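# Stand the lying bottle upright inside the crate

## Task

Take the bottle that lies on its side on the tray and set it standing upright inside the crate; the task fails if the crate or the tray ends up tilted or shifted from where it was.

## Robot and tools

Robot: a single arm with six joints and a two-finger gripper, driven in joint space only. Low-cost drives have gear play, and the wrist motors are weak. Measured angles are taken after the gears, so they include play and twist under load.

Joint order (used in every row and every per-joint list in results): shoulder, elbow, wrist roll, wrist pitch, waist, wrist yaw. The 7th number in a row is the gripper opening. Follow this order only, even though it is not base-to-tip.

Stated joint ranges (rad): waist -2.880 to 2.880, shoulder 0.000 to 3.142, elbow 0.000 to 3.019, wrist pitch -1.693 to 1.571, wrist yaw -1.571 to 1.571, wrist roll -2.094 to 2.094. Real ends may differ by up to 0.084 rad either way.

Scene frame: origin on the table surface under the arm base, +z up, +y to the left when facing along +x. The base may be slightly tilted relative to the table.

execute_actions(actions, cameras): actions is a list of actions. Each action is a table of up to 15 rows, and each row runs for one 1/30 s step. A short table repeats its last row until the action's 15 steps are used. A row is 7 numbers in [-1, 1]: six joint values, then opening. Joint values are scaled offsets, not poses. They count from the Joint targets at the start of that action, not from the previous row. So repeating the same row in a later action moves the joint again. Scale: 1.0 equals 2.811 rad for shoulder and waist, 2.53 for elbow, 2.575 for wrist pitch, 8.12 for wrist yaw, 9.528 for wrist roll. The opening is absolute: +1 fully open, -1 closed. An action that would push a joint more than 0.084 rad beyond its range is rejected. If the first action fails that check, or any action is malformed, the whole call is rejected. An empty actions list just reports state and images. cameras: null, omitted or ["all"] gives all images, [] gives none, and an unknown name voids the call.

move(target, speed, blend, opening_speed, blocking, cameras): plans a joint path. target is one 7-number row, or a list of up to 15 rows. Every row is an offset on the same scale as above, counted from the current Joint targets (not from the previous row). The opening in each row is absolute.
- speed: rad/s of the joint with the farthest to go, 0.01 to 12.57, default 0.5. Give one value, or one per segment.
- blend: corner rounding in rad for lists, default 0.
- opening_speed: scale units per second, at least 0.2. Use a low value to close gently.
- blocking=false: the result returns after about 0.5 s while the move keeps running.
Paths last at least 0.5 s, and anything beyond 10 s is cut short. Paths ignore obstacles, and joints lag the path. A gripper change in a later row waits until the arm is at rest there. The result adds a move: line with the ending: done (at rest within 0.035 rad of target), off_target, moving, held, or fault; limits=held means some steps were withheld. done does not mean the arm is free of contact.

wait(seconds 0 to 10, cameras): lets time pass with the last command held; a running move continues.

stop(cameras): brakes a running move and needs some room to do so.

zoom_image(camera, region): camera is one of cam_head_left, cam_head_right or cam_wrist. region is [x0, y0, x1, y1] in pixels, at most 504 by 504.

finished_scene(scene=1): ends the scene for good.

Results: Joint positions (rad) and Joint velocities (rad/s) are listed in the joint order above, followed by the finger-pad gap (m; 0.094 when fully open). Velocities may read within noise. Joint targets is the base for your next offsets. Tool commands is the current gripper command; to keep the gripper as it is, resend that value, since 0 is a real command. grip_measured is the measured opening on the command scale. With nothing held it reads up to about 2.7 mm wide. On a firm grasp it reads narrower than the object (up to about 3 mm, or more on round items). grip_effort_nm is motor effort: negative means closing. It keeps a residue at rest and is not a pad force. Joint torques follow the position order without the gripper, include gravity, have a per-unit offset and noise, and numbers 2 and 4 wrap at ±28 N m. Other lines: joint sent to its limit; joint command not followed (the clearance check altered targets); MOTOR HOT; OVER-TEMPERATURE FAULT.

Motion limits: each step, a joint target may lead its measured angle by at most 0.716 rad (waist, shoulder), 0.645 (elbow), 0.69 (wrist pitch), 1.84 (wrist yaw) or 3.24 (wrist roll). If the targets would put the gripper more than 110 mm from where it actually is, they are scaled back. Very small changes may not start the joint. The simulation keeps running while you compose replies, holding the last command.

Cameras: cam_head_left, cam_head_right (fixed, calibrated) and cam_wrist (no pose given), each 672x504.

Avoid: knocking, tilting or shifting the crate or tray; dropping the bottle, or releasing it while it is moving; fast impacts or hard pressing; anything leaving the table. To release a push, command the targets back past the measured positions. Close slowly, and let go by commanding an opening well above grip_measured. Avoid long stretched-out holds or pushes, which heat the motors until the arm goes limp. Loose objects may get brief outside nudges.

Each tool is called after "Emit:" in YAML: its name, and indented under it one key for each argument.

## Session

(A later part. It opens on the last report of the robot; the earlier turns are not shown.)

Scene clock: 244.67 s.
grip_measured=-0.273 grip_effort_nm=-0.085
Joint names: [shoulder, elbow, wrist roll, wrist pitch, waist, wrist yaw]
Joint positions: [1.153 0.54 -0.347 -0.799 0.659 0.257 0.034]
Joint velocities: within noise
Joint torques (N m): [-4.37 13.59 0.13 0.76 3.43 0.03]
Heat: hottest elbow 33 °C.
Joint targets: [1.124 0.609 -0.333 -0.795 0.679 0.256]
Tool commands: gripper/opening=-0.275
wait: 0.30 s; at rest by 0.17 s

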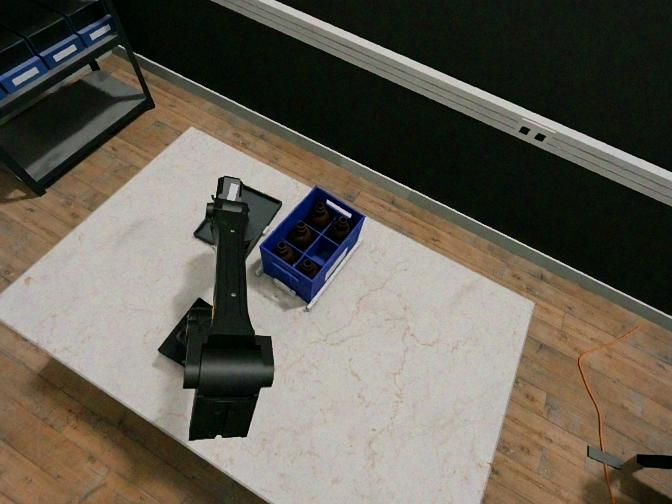

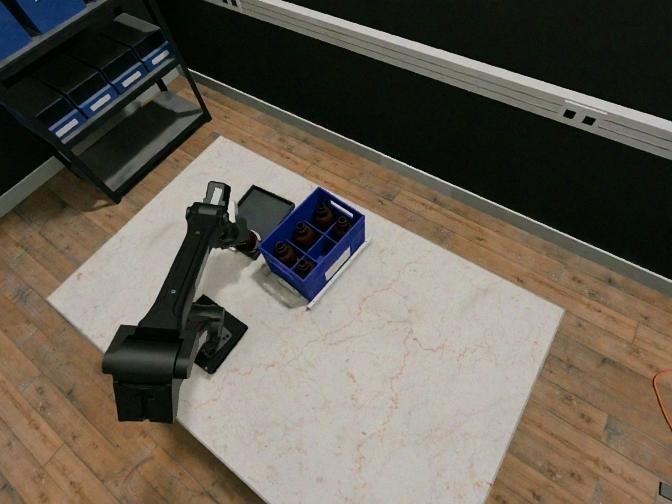

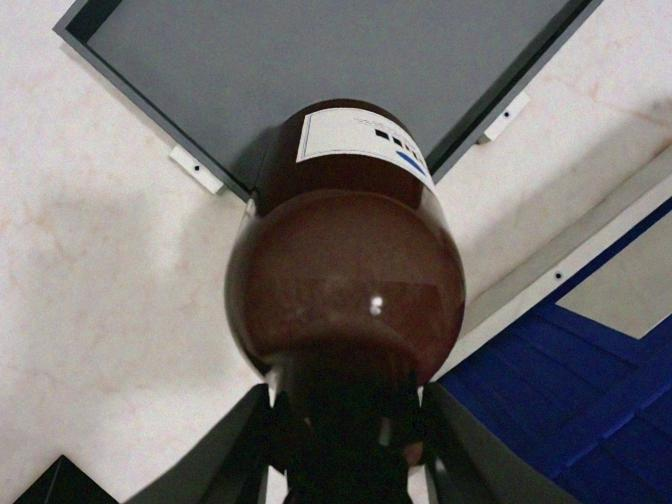

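Emit:
move:
  target:
    - [0,0,0,0,0,0,-0.33]
    - [-0.0132,0.0609,0,-0.0742,0.0178,0,-0.33]
    - [-0.0132,0.0609,0,-0.0742,0.0178,0,-0.285]
  speed: 0.3
  opening_speed: 0.2

Emit:
zoom_image:
  camera: "cam_head_right"
  region: [170, 160, 310, 290]

Scene clock: 251.77 s.
grip_measured=-0.281 grip_effort_nm=-0.242
Joint names: [shoulder, elbow, wrist roll, wrist pitch, waist, wrist yaw]
Joint positions: [1.114 0.689 -0.347 -0.987 0.706 0.258 0.034]
Joint velocities: within noise
Joint torques (N m): [-4.31 14.68 0.13 0.7 3.72 0.04]
Heat: hottest elbow 34 °C.
Joint targets: [1.087 0.763 -0.333 -0.986 0.729 0.256]
move: off_target; target 3's new numbers were sent with the elbow 0.074 rad from that target; the elbow is farthest, 0.074 rad from its target

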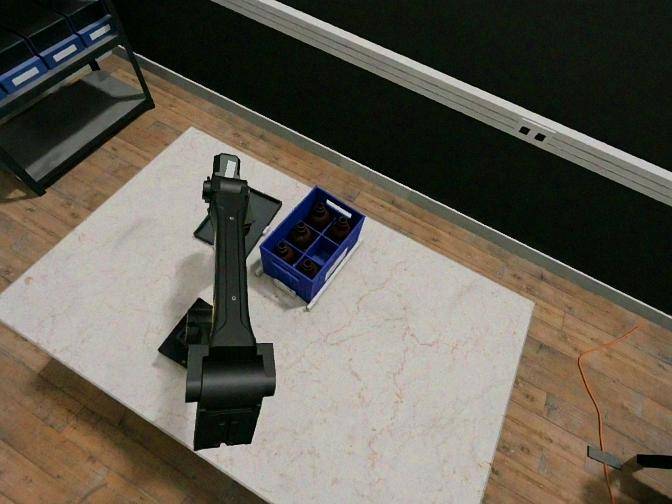

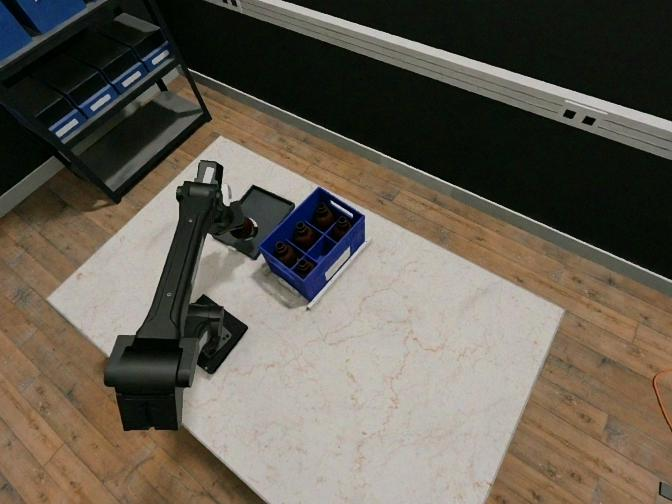

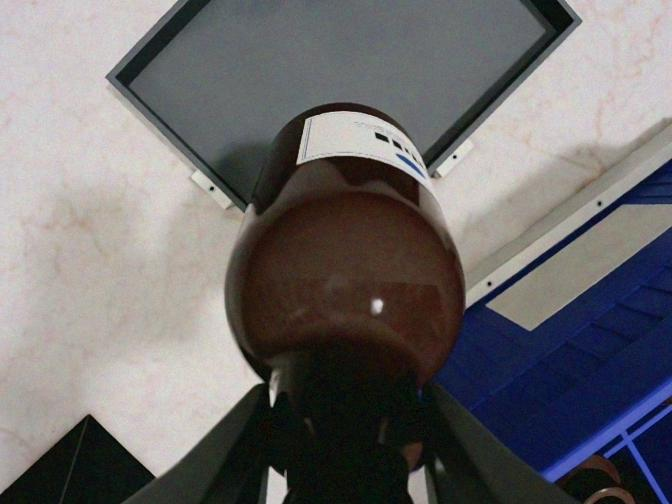

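Scaled by 3.600 from the camera's 672x504 image, which has a finer 960x720 frame.

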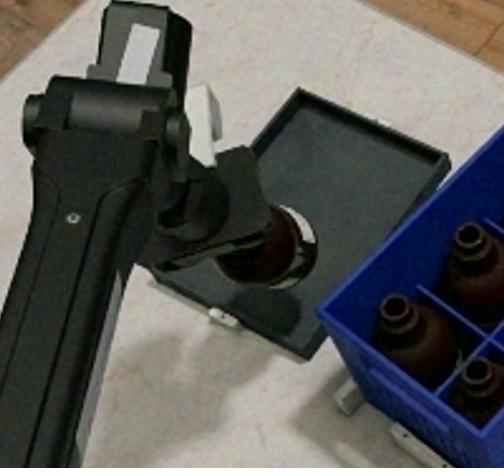

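Emit:
move:
  target: [0,0,0,0,0,0,-0.278]
  opening_speed: 0.2
  cameras: ["cam_wrist"]

Emit:
wait:
  seconds: 0.5
  cameras: ["cam_wrist"]

Scene clock: 264.50 s.
grip_measured=-0.276 grip_effort_nm=-0.125
Joint names: [shoulder, elbow, wrist roll, wrist pitch, waist, wrist yaw]
Joint positions: [1.114 0.689 -0.347 -0.987 0.706 0.258 0.034]
Joint velocities: within noise
Joint torques (N m): [-4.25 14.61 0.14 0.66 3.66 0.05]
Heat: hottest elbow 36 °C.
Joint targets: [1.087 0.763 -0.333 -0.986 0.729 0.256]
move: off_target; the elbow is farthest, 0.074 rad from its target
Images, in order (width x height): cam_wrist 672x504.

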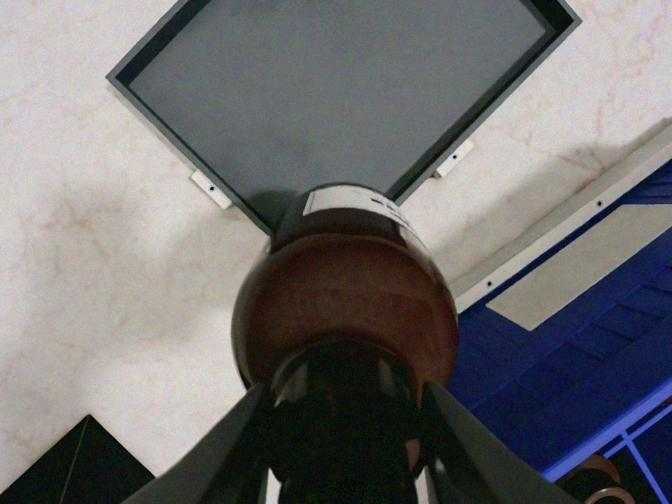

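Scene clock: 265.00 s.
grip_measured=-0.276 grip_effort_nm=-0.125
Joint names: [shoulder, elbow, wrist roll, wrist pitch, waist, wrist yaw]
Joint positions: [1.114 0.689 -0.347 -0.987 0.706 0.258 0.034]
Joint velocities: within noise
Joint torques (N m): [-4.42 14.63 0.13 0.64 3.84 0.04]
Heat: hottest elbow 36 °C.
Joint targets: [1.087 0.763 -0.333 -0.986 0.729 0.256]
Tool commands: gripper/opening=-0.278
wait: 0.50 s; at rest by 0.17 s
Images, in order (width x height): cam_wrist 672x504.

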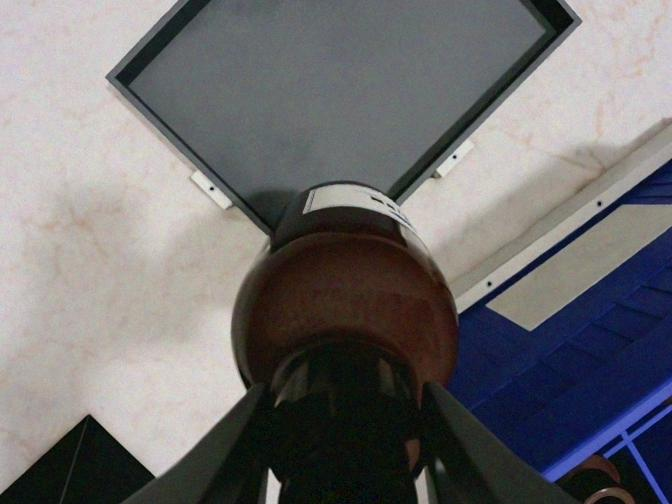

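Emit:
move:
  target: [0,0,0,0,0,0,-0.274]
  opening_speed: 0.2
  cameras: ["cam_wrist"]

Scene clock: 267.90 s.
grip_measured=-0.273 grip_effort_nm=-0.071
Joint names: [shoulder, elbow, wrist roll, wrist pitch, waist, wrist yaw]
Joint positions: [1.114 0.689 -0.347 -0.987 0.706 0.258 0.034]
Joint velocities: within noise
Joint torques (N m): [-4.31 14.58 0.13 0.68 3.72 0.04]
Heat: hottest elbow 36 °C.
Joint targets: [1.087 0.763 -0.333 -0.986 0.729 0.256]
move: off_target; the elbow is farthest, 0.074 rad from its target
Images, in order (width x height): cam_wrist 672x504.

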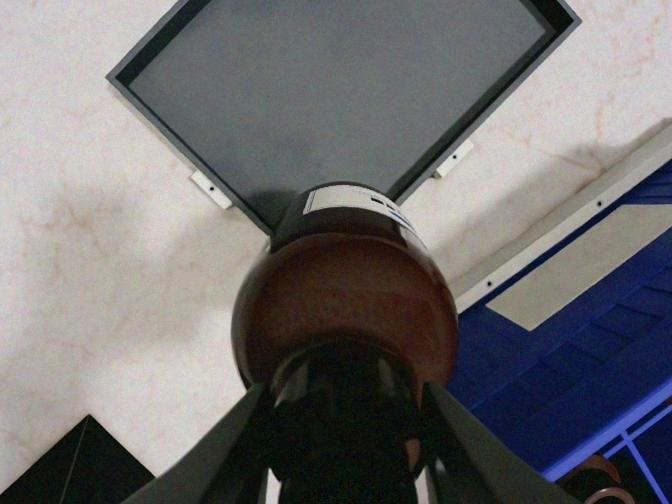

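Emit:
move:
  target:
    - [0,0,0,0,0,0,-0.45]
    - [0.0918,0.2103,0,-0.1173,0,0,-0.45]
    - [0.0918,0.2103,0.1646,-0.1173,-0.3678,-0.0679,-0.45]
  speed: 0.45
  blend: [0,0.05,0]

Emit:
zoom_image:
  camera: "cam_head_right"
  region: [220, 130, 420, 330]

Emit:
zoom_image:
  camera: "cam_head_left"
  region: [220, 130, 420, 330]

Scene clock: 298.30 s.
grip_measured=-0.316 grip_effort_nm=-1.023
Joint names: [shoulder, elbow, wrist roll, wrist pitch, waist, wrist yaw]
Joint positions: [1.351 1.253 1.22 -1.29 -0.306 -0.275 0.032]
Joint velocities: within noise
Joint torques (N m): [-9 11.28 0.14 0.13 3.55 -1.2]
Heat: hottest elbow 38 °C.
Joint targets: [1.345 1.295 1.236 -1.288 -0.305 -0.295]
move: off_target; the elbow is farthest, 0.042 rad from its target

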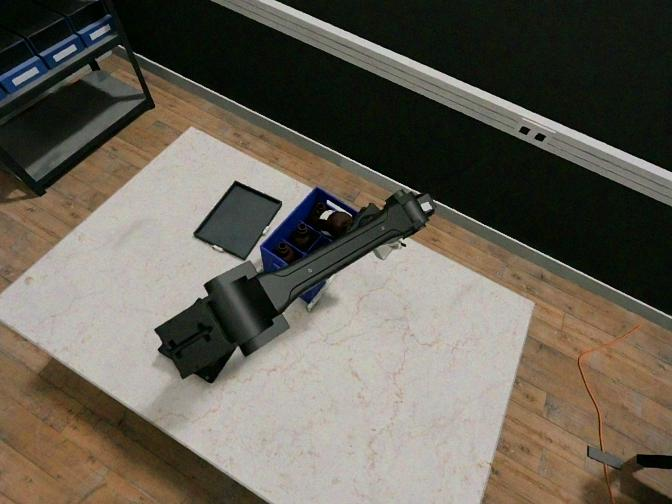

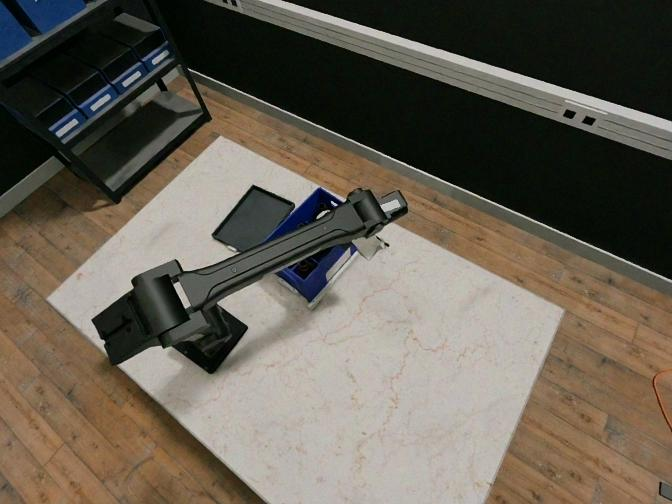

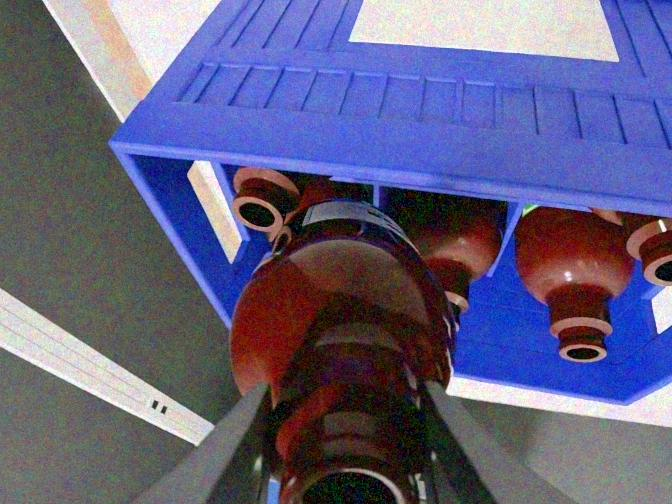

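Scaled by 2.520 from the camera's 672x504 image, which has a finer 960x720 frame.

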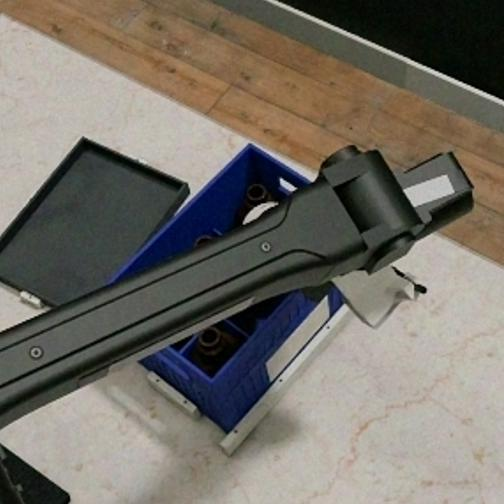

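Scaled by 2.520 from the camera's 672x504 image, which has a finer 960x720 frame.

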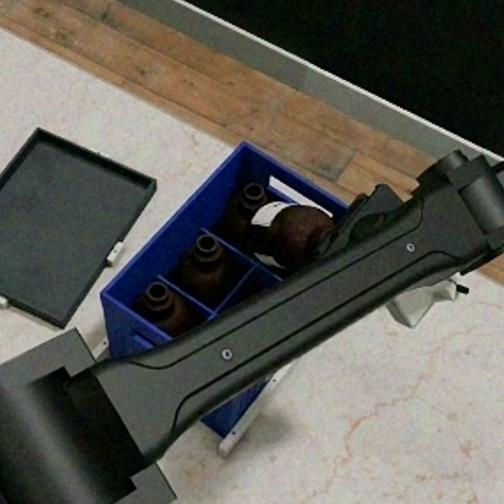

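Emit:
move:
  target:
    - [-0.0178,0.04,0,-0.03,0,0,-0.45]
    - [-0.0178,0.02,0.0482,-0.03,0.1352,0.0735,-0.45]
  speed: 0.4
  blend: [0.03,0]

Emit:
zoom_image:
  camera: "cam_head_right"
  region: [220, 130, 420, 330]

Emit:
zoom_image:
  camera: "cam_head_left"
  region: [220, 130, 420, 330]

Scene clock: 371.60 s.
grip_measured=-0.316 grip_effort_nm=-1.028
Joint names: [shoulder, elbow, wrist roll, wrist pitch, waist, wrist yaw]
Joint positions: [1.331 1.327 1.68 -1.363 0.051 0.304 0.032]
Joint velocities: within noise
Joint torques (N m): [-9.64 9.59 0.12 0.23 5.42 0.11]
Heat: hottest elbow 36 °C.
Joint targets: [1.295 1.346 1.695 -1.365 0.075 0.302]
move: off_target; the shoulder is farthest, 0.036 rad from its target

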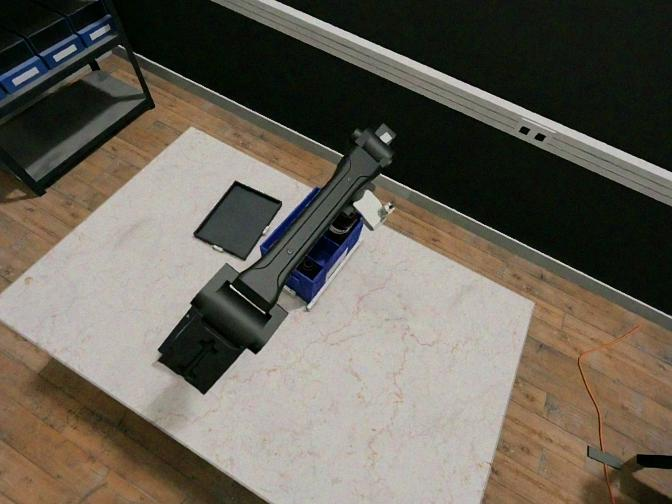

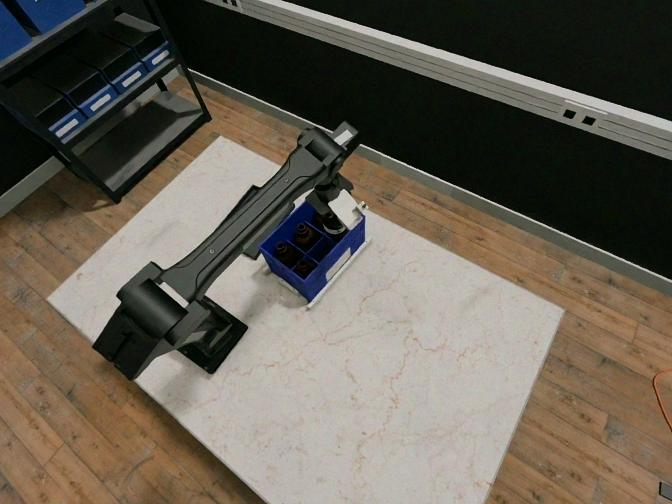

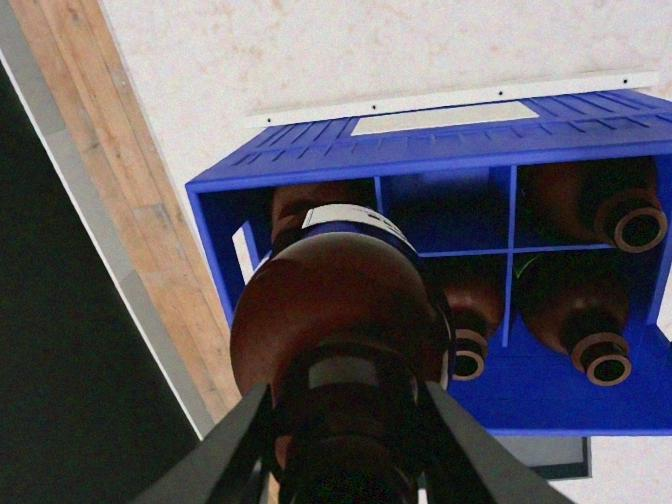

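Scaled by 2.520 from the camera's 672x504 image, which has a finer 960x720 frame.

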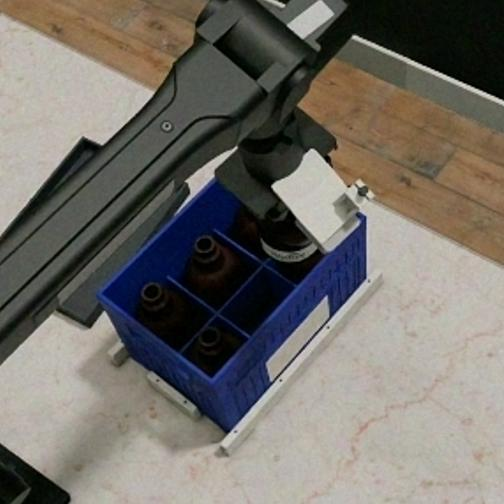

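Scaled by 2.520 from the camera's 672x504 image, which has a finer 960x720 frame.

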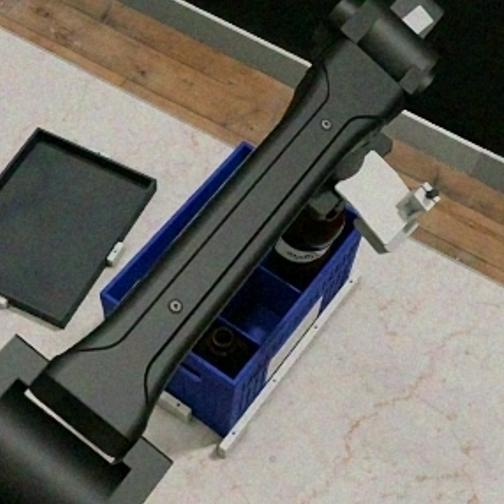

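Emit:
zoom_image:
  camera: "cam_wrist"
  region: [172, 60, 672, 500]

Scaled by 1.008 from the camera's 672x504 image, which has a finer 960x720 frame.

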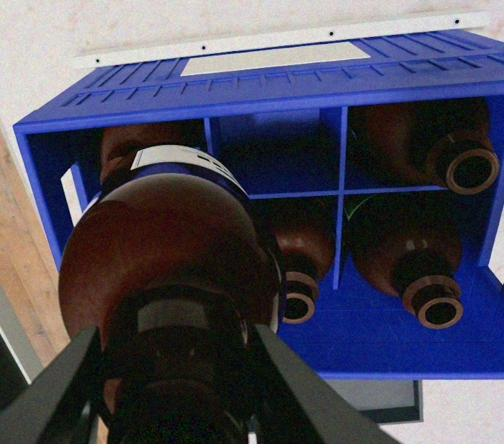

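Emit:
move:
  target: [0.0324,0.0202,0.031,-0.1212,0.0605,0.0131,-0.45]
  speed: 0.4

Emit:
zoom_image:
  camera: "cam_head_right"
  region: [220, 130, 420, 330]

Emit:
zoom_image:
  camera: "cam_head_left"
  region: [220, 130, 420, 330]

Scene clock: 410.50 s.
grip_measured=-0.315 grip_effort_nm=-1.028
Joint names: [shoulder, elbow, wrist roll, wrist pitch, waist, wrist yaw]
Joint positions: [1.389 1.33 1.976 -1.658 0.222 0.401 0.032]
Joint velocities: within noise
Joint torques (N m): [-6.89 13.26 0.13 -0.44 5.6 0.29]
Heat: hottest elbow 33 °C.
Joint targets: [1.386 1.397 1.990 -1.677 0.245 0.408]
move: off_target; the elbow is farthest, 0.067 rad from its target

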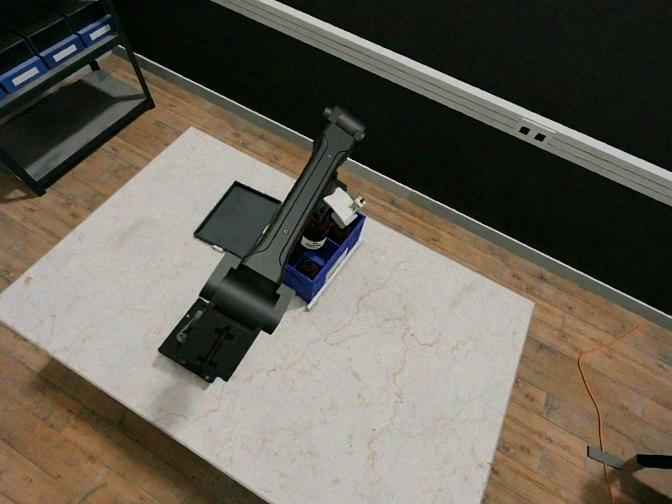

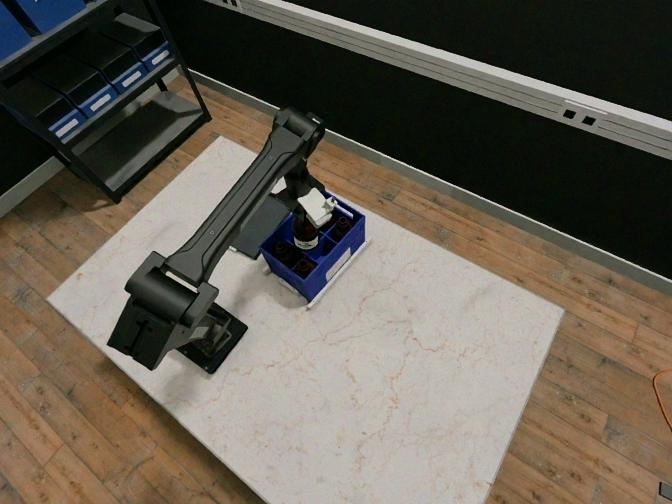

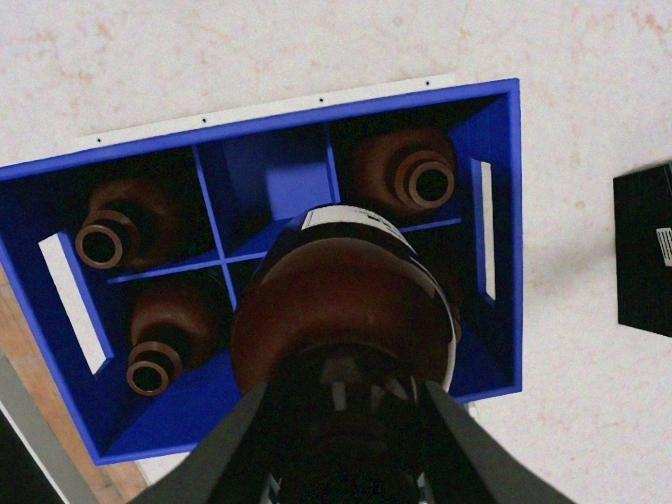

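Scaled by 2.520 from the camera's 672x504 image, which has a finer 960x720 frame.

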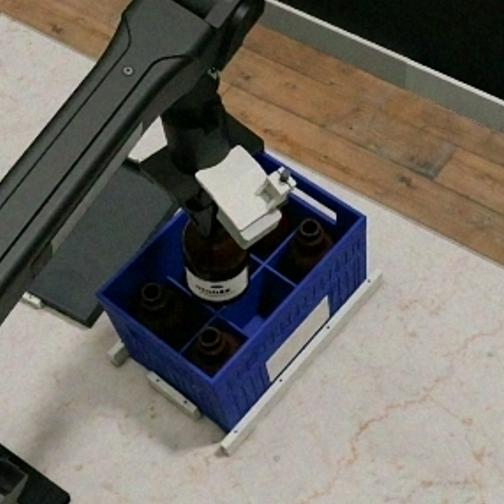

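Scaled by 2.520 from the camera's 672x504 image, which has a finer 960x720 frame.

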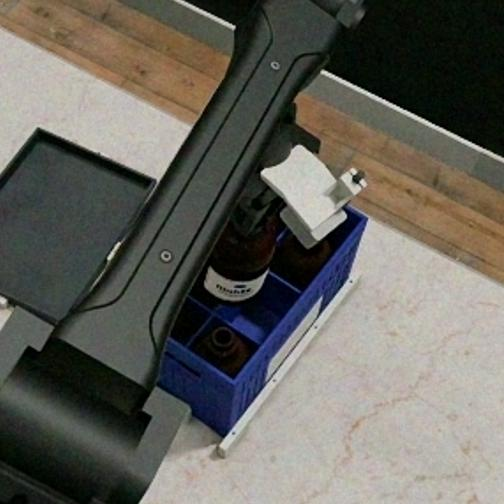

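Emit:
zoom_image:
  camera: "cam_wrist"
  region: [0, 60, 280, 480]

Emit:
zoom_image:
  camera: "cam_wrist"
  region: [280, 60, 560, 480]

Scaled by 1.200 from the camera's 672x504 image, which has a finer 960x720 frame.

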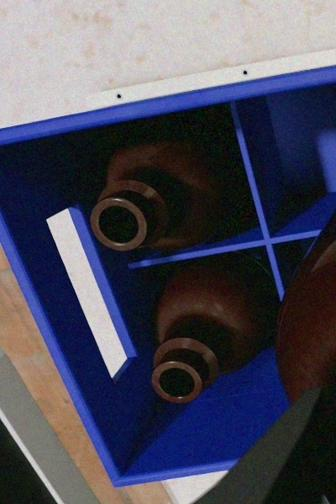

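Scaled by 1.200 from the camera's 672x504 image, which has a finer 960x720 frame.

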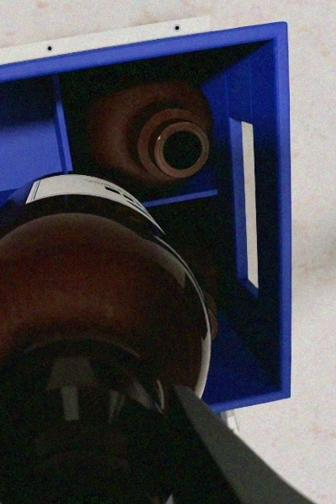

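Emit:
move:
  target: [0.0043,0.019,-0.0121,0.0299,-0.0251,0.0044,-0.45]
  speed: 0.3

Emit:
zoom_image:
  camera: "cam_wrist"
  region: [0, 60, 280, 480]

Emit:
zoom_image:
  camera: "cam_head_right"
  region: [240, 150, 400, 310]

Scene clock: 454.07 s.
grip_measured=-0.315 grip_effort_nm=-1.028
Joint names: [shoulder, elbow, wrist roll, wrist pitch, waist, wrist yaw]
Joint positions: [1.4 1.377 1.89 -1.616 0.174 0.438 0.032]
Joint velocities: within noise
Joint torques (N m): [-7.12 13.31 -0.1 0.54 3.84 0.32]
Heat: hottest elbow 38 °C.
Joint targets: [1.398 1.445 1.875 -1.600 0.175 0.444]
move: off_target; the elbow is farthest, 0.068 rad from its target

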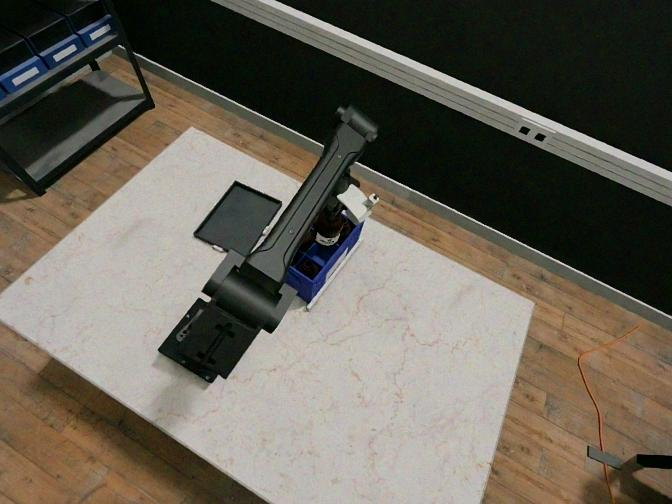

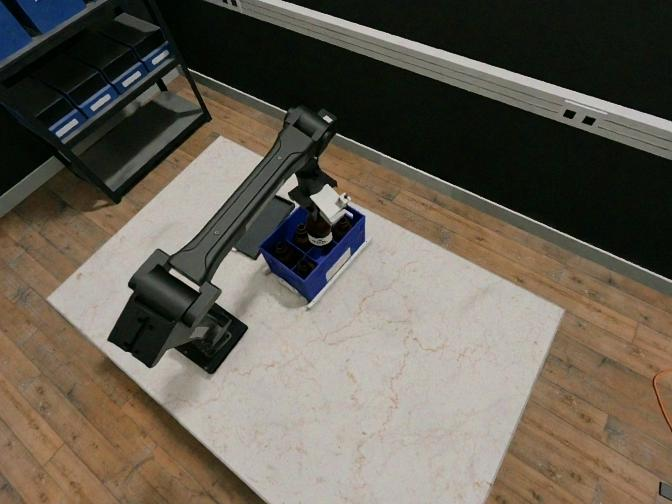

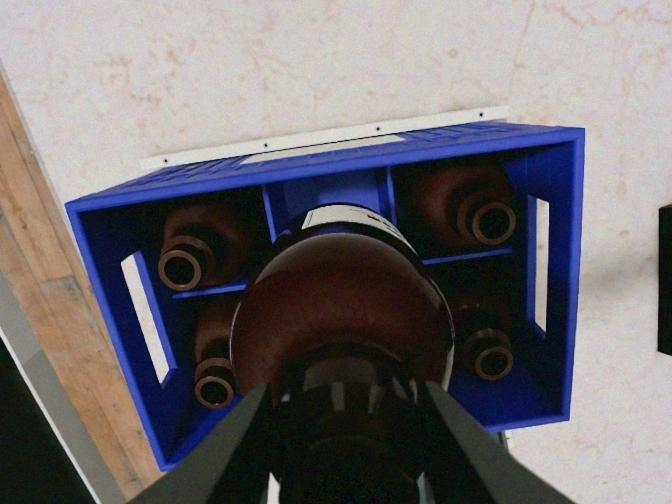

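Scaled by 1.200 from the camera's 672x504 image, which has a finer 960x720 frame.

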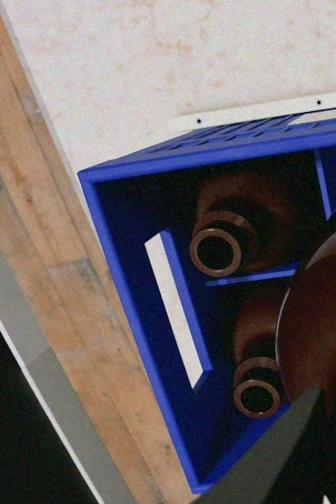

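Scaled by 3.150 from the camera's 672x504 image, which has a finer 960x720 frame.

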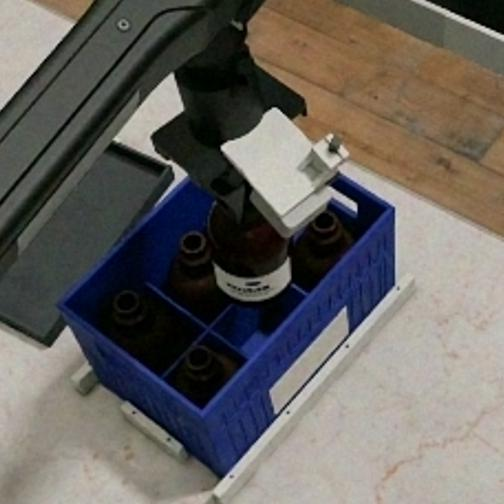

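Emit:
move:
  target: [-0.0110,-0.0634,-0.0107,0.0674,-0.0329,0.0005,-0.45]
  speed: 0.15

Emit:
zoom_image:
  camera: "cam_wrist"
  region: [150, 60, 600, 500]

Emit:
zoom_image:
  camera: "cam_head_right"
  region: [240, 150, 400, 310]

Scene clock: 492.93 s.
grip_measured=-0.315 grip_effort_nm=-1.028
Joint names: [shoulder, elbow, wrist roll, wrist pitch, waist, wrist yaw]
Joint positions: [1.4 1.269 1.779 -1.444 0.096 0.435 0.032]
Joint velocities: within noise
Joint torques (N m): [-9.76 8.96 -0.09 0.65 2.78 0.62]
Heat: hottest elbow 36 °C.
Joint targets: [1.367 1.285 1.773 -1.426 0.082 0.448]
move: done

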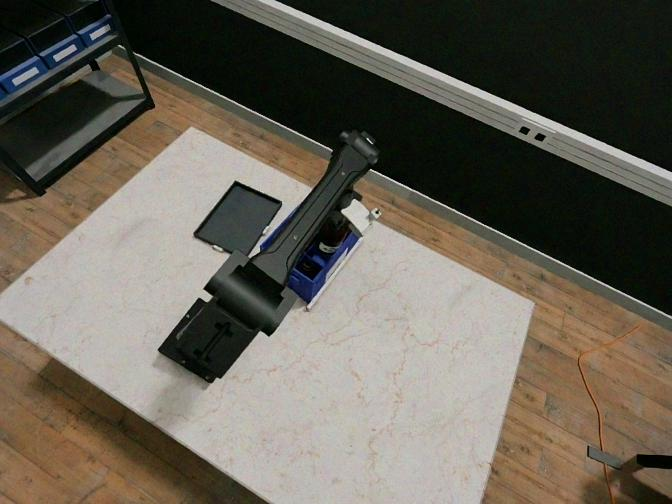

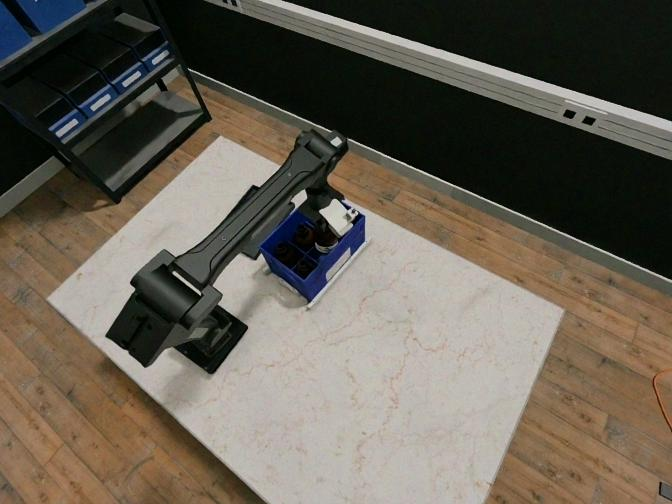

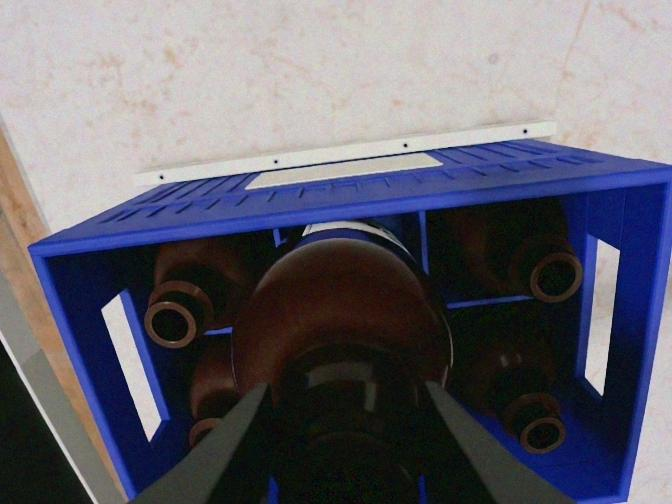

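Scaled by 1.120 from the camera's 672x504 image, which has a finer 960x720 frame.

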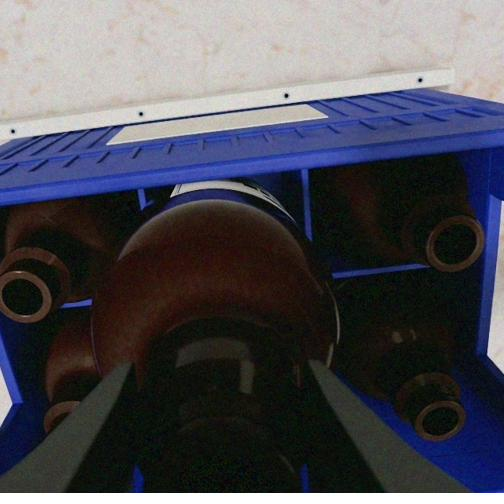

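Scaled by 3.150 from the camera's 672x504 image, which has a finer 960x720 frame.

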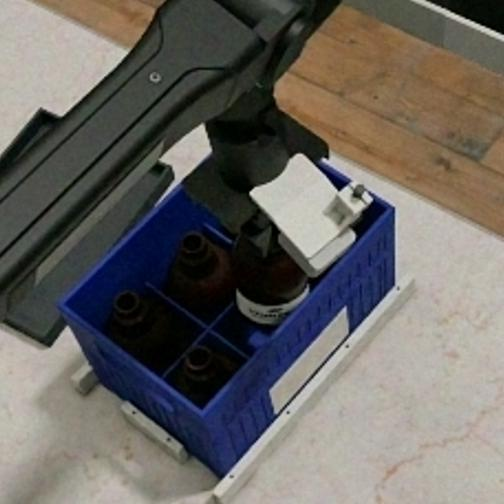

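Emit:
move:
  target: [-0.0085,-0.002,0.0037,-0.0163,0.0035,0.0007,-0.45]
  speed: 0.15

Emit:
zoom_image:
  camera: "cam_head_right"
  region: [270, 180, 380, 290]

Emit:
zoom_image:
  camera: "cam_head_left"
  region: [250, 180, 380, 310]

Scene clock: 511.17 s.
grip_measured=-0.315 grip_effort_nm=-1.028
Joint names: [shoulder, elbow, wrist roll, wrist pitch, waist, wrist yaw]
Joint positions: [1.386 1.264 1.793 -1.46 0.096 0.435 0.032]
Joint velocities: within noise
Joint torques (N m): [-10.34 8.95 0.16 -0.34 3.37 0.88]
Heat: hottest elbow 37 °C.
Joint targets: [1.343 1.280 1.808 -1.468 0.092 0.454]
move: off_target; the shoulder is farthest, 0.043 rad from its target

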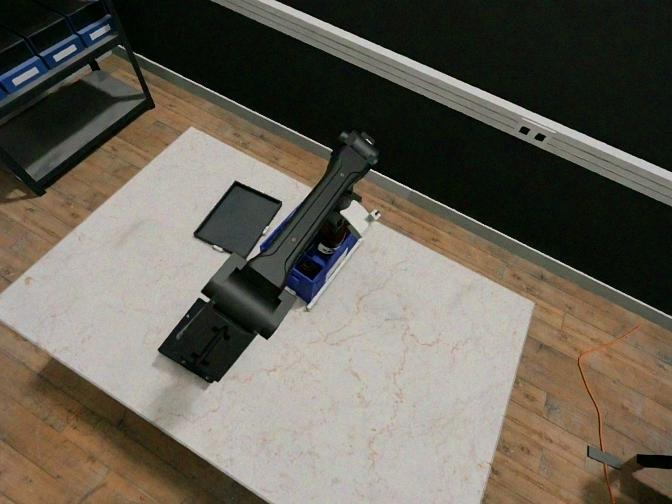

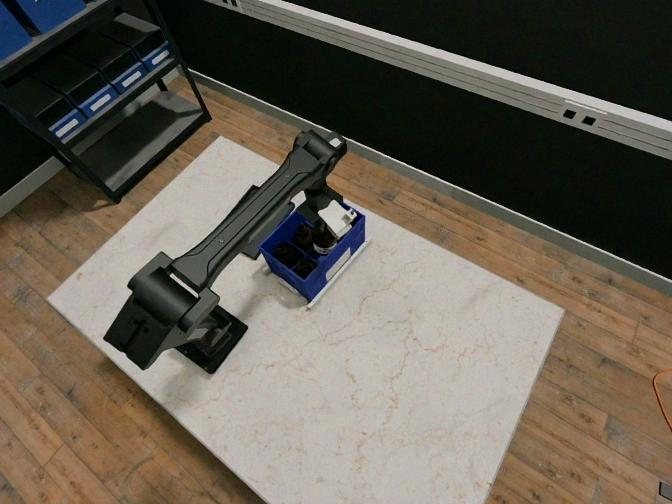

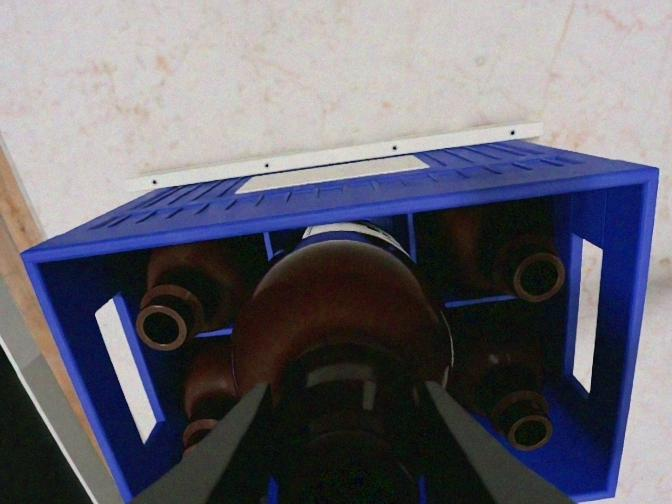

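Scaled by 4.582 from the camera's 672x504 image, which has a finer 960x720 frame.

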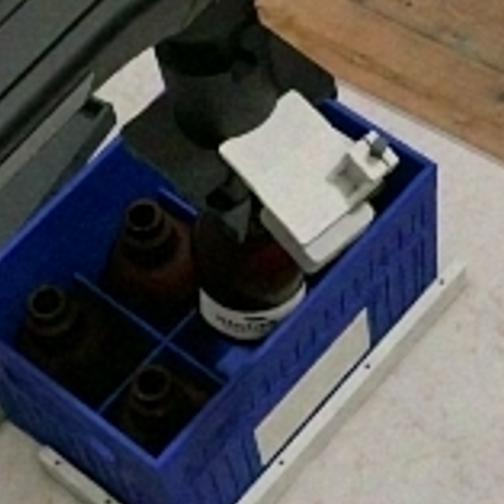

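Scaled by 3.877 from the camera's 672x504 image, which has a finer 960x720 frame.

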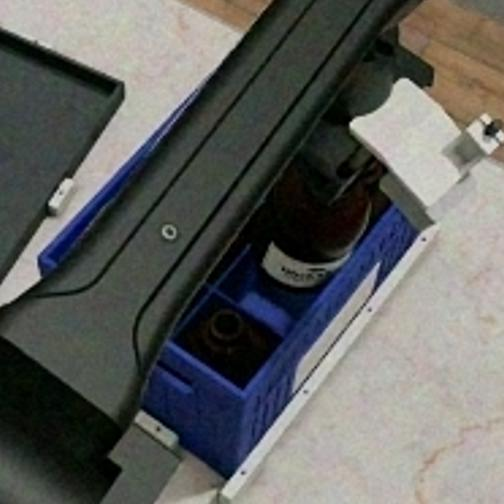

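Emit:
move:
  target: [0.0132,0.0316,0.0034,-0.0221,0.0128,-0.001,-0.45]
  speed: 0.15

Emit:
zoom_image:
  camera: "cam_head_right"
  region: [270, 180, 380, 290]

Scene clock: 516.63 s.
grip_measured=-0.315 grip_effort_nm=-1.028
Joint names: [shoulder, elbow, wrist roll, wrist pitch, waist, wrist yaw]
Joint positions: [1.386 1.29 1.825 -1.518 0.108 0.433 0.032]
Joint velocities: within noise
Joint torques (N m): [-7.53 13.48 0.15 -0.31 5.3 0.56]
Heat: hottest elbow 37 °C.
Joint targets: [1.380 1.360 1.841 -1.525 0.128 0.446]
move: off_target; the elbow is farthest, 0.070 rad from its target

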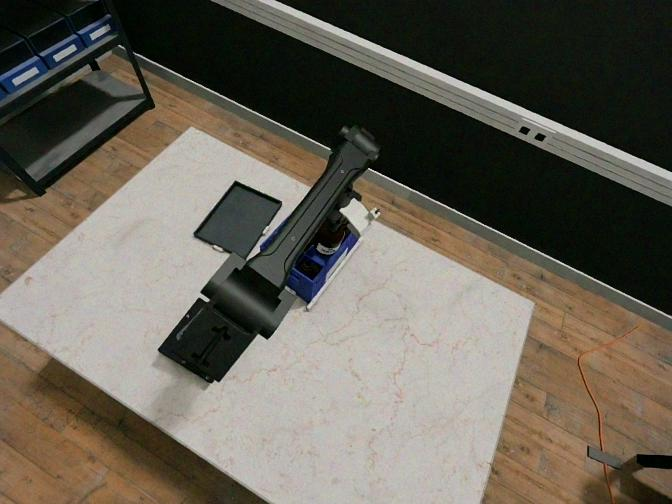

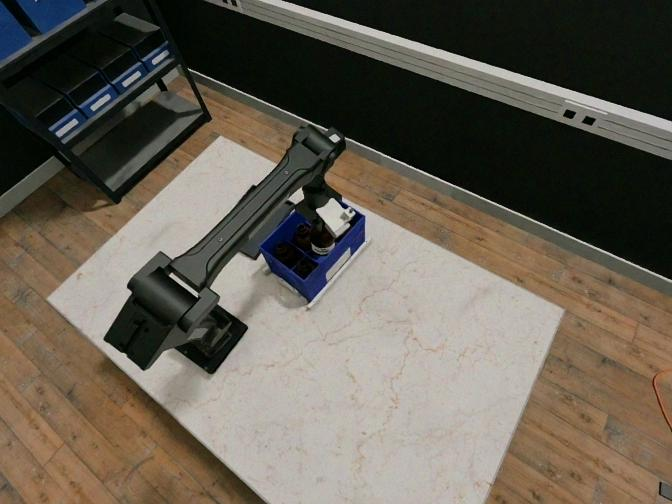

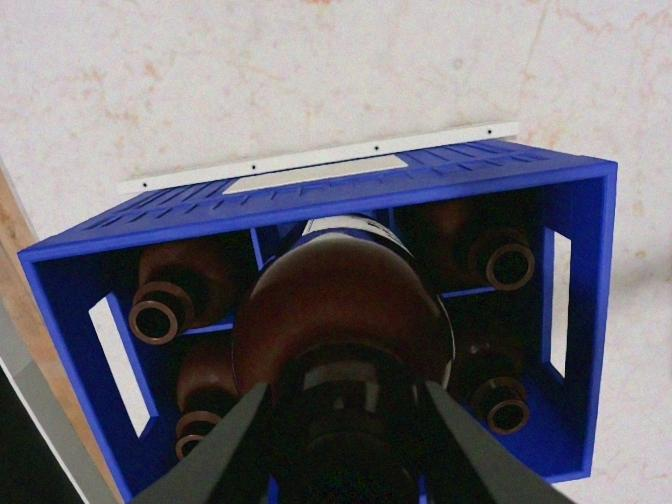

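Scaled by 4.582 from the camera's 672x504 image, which has a finer 960x720 frame.

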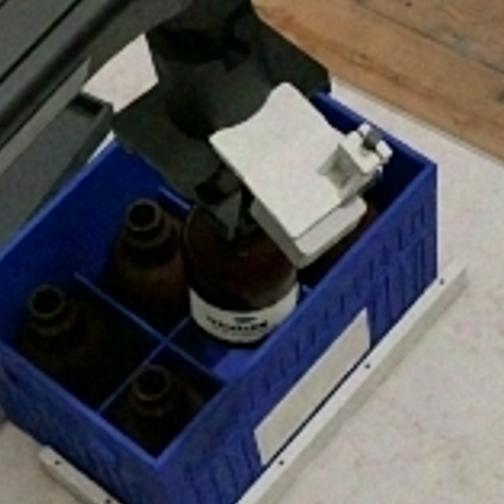

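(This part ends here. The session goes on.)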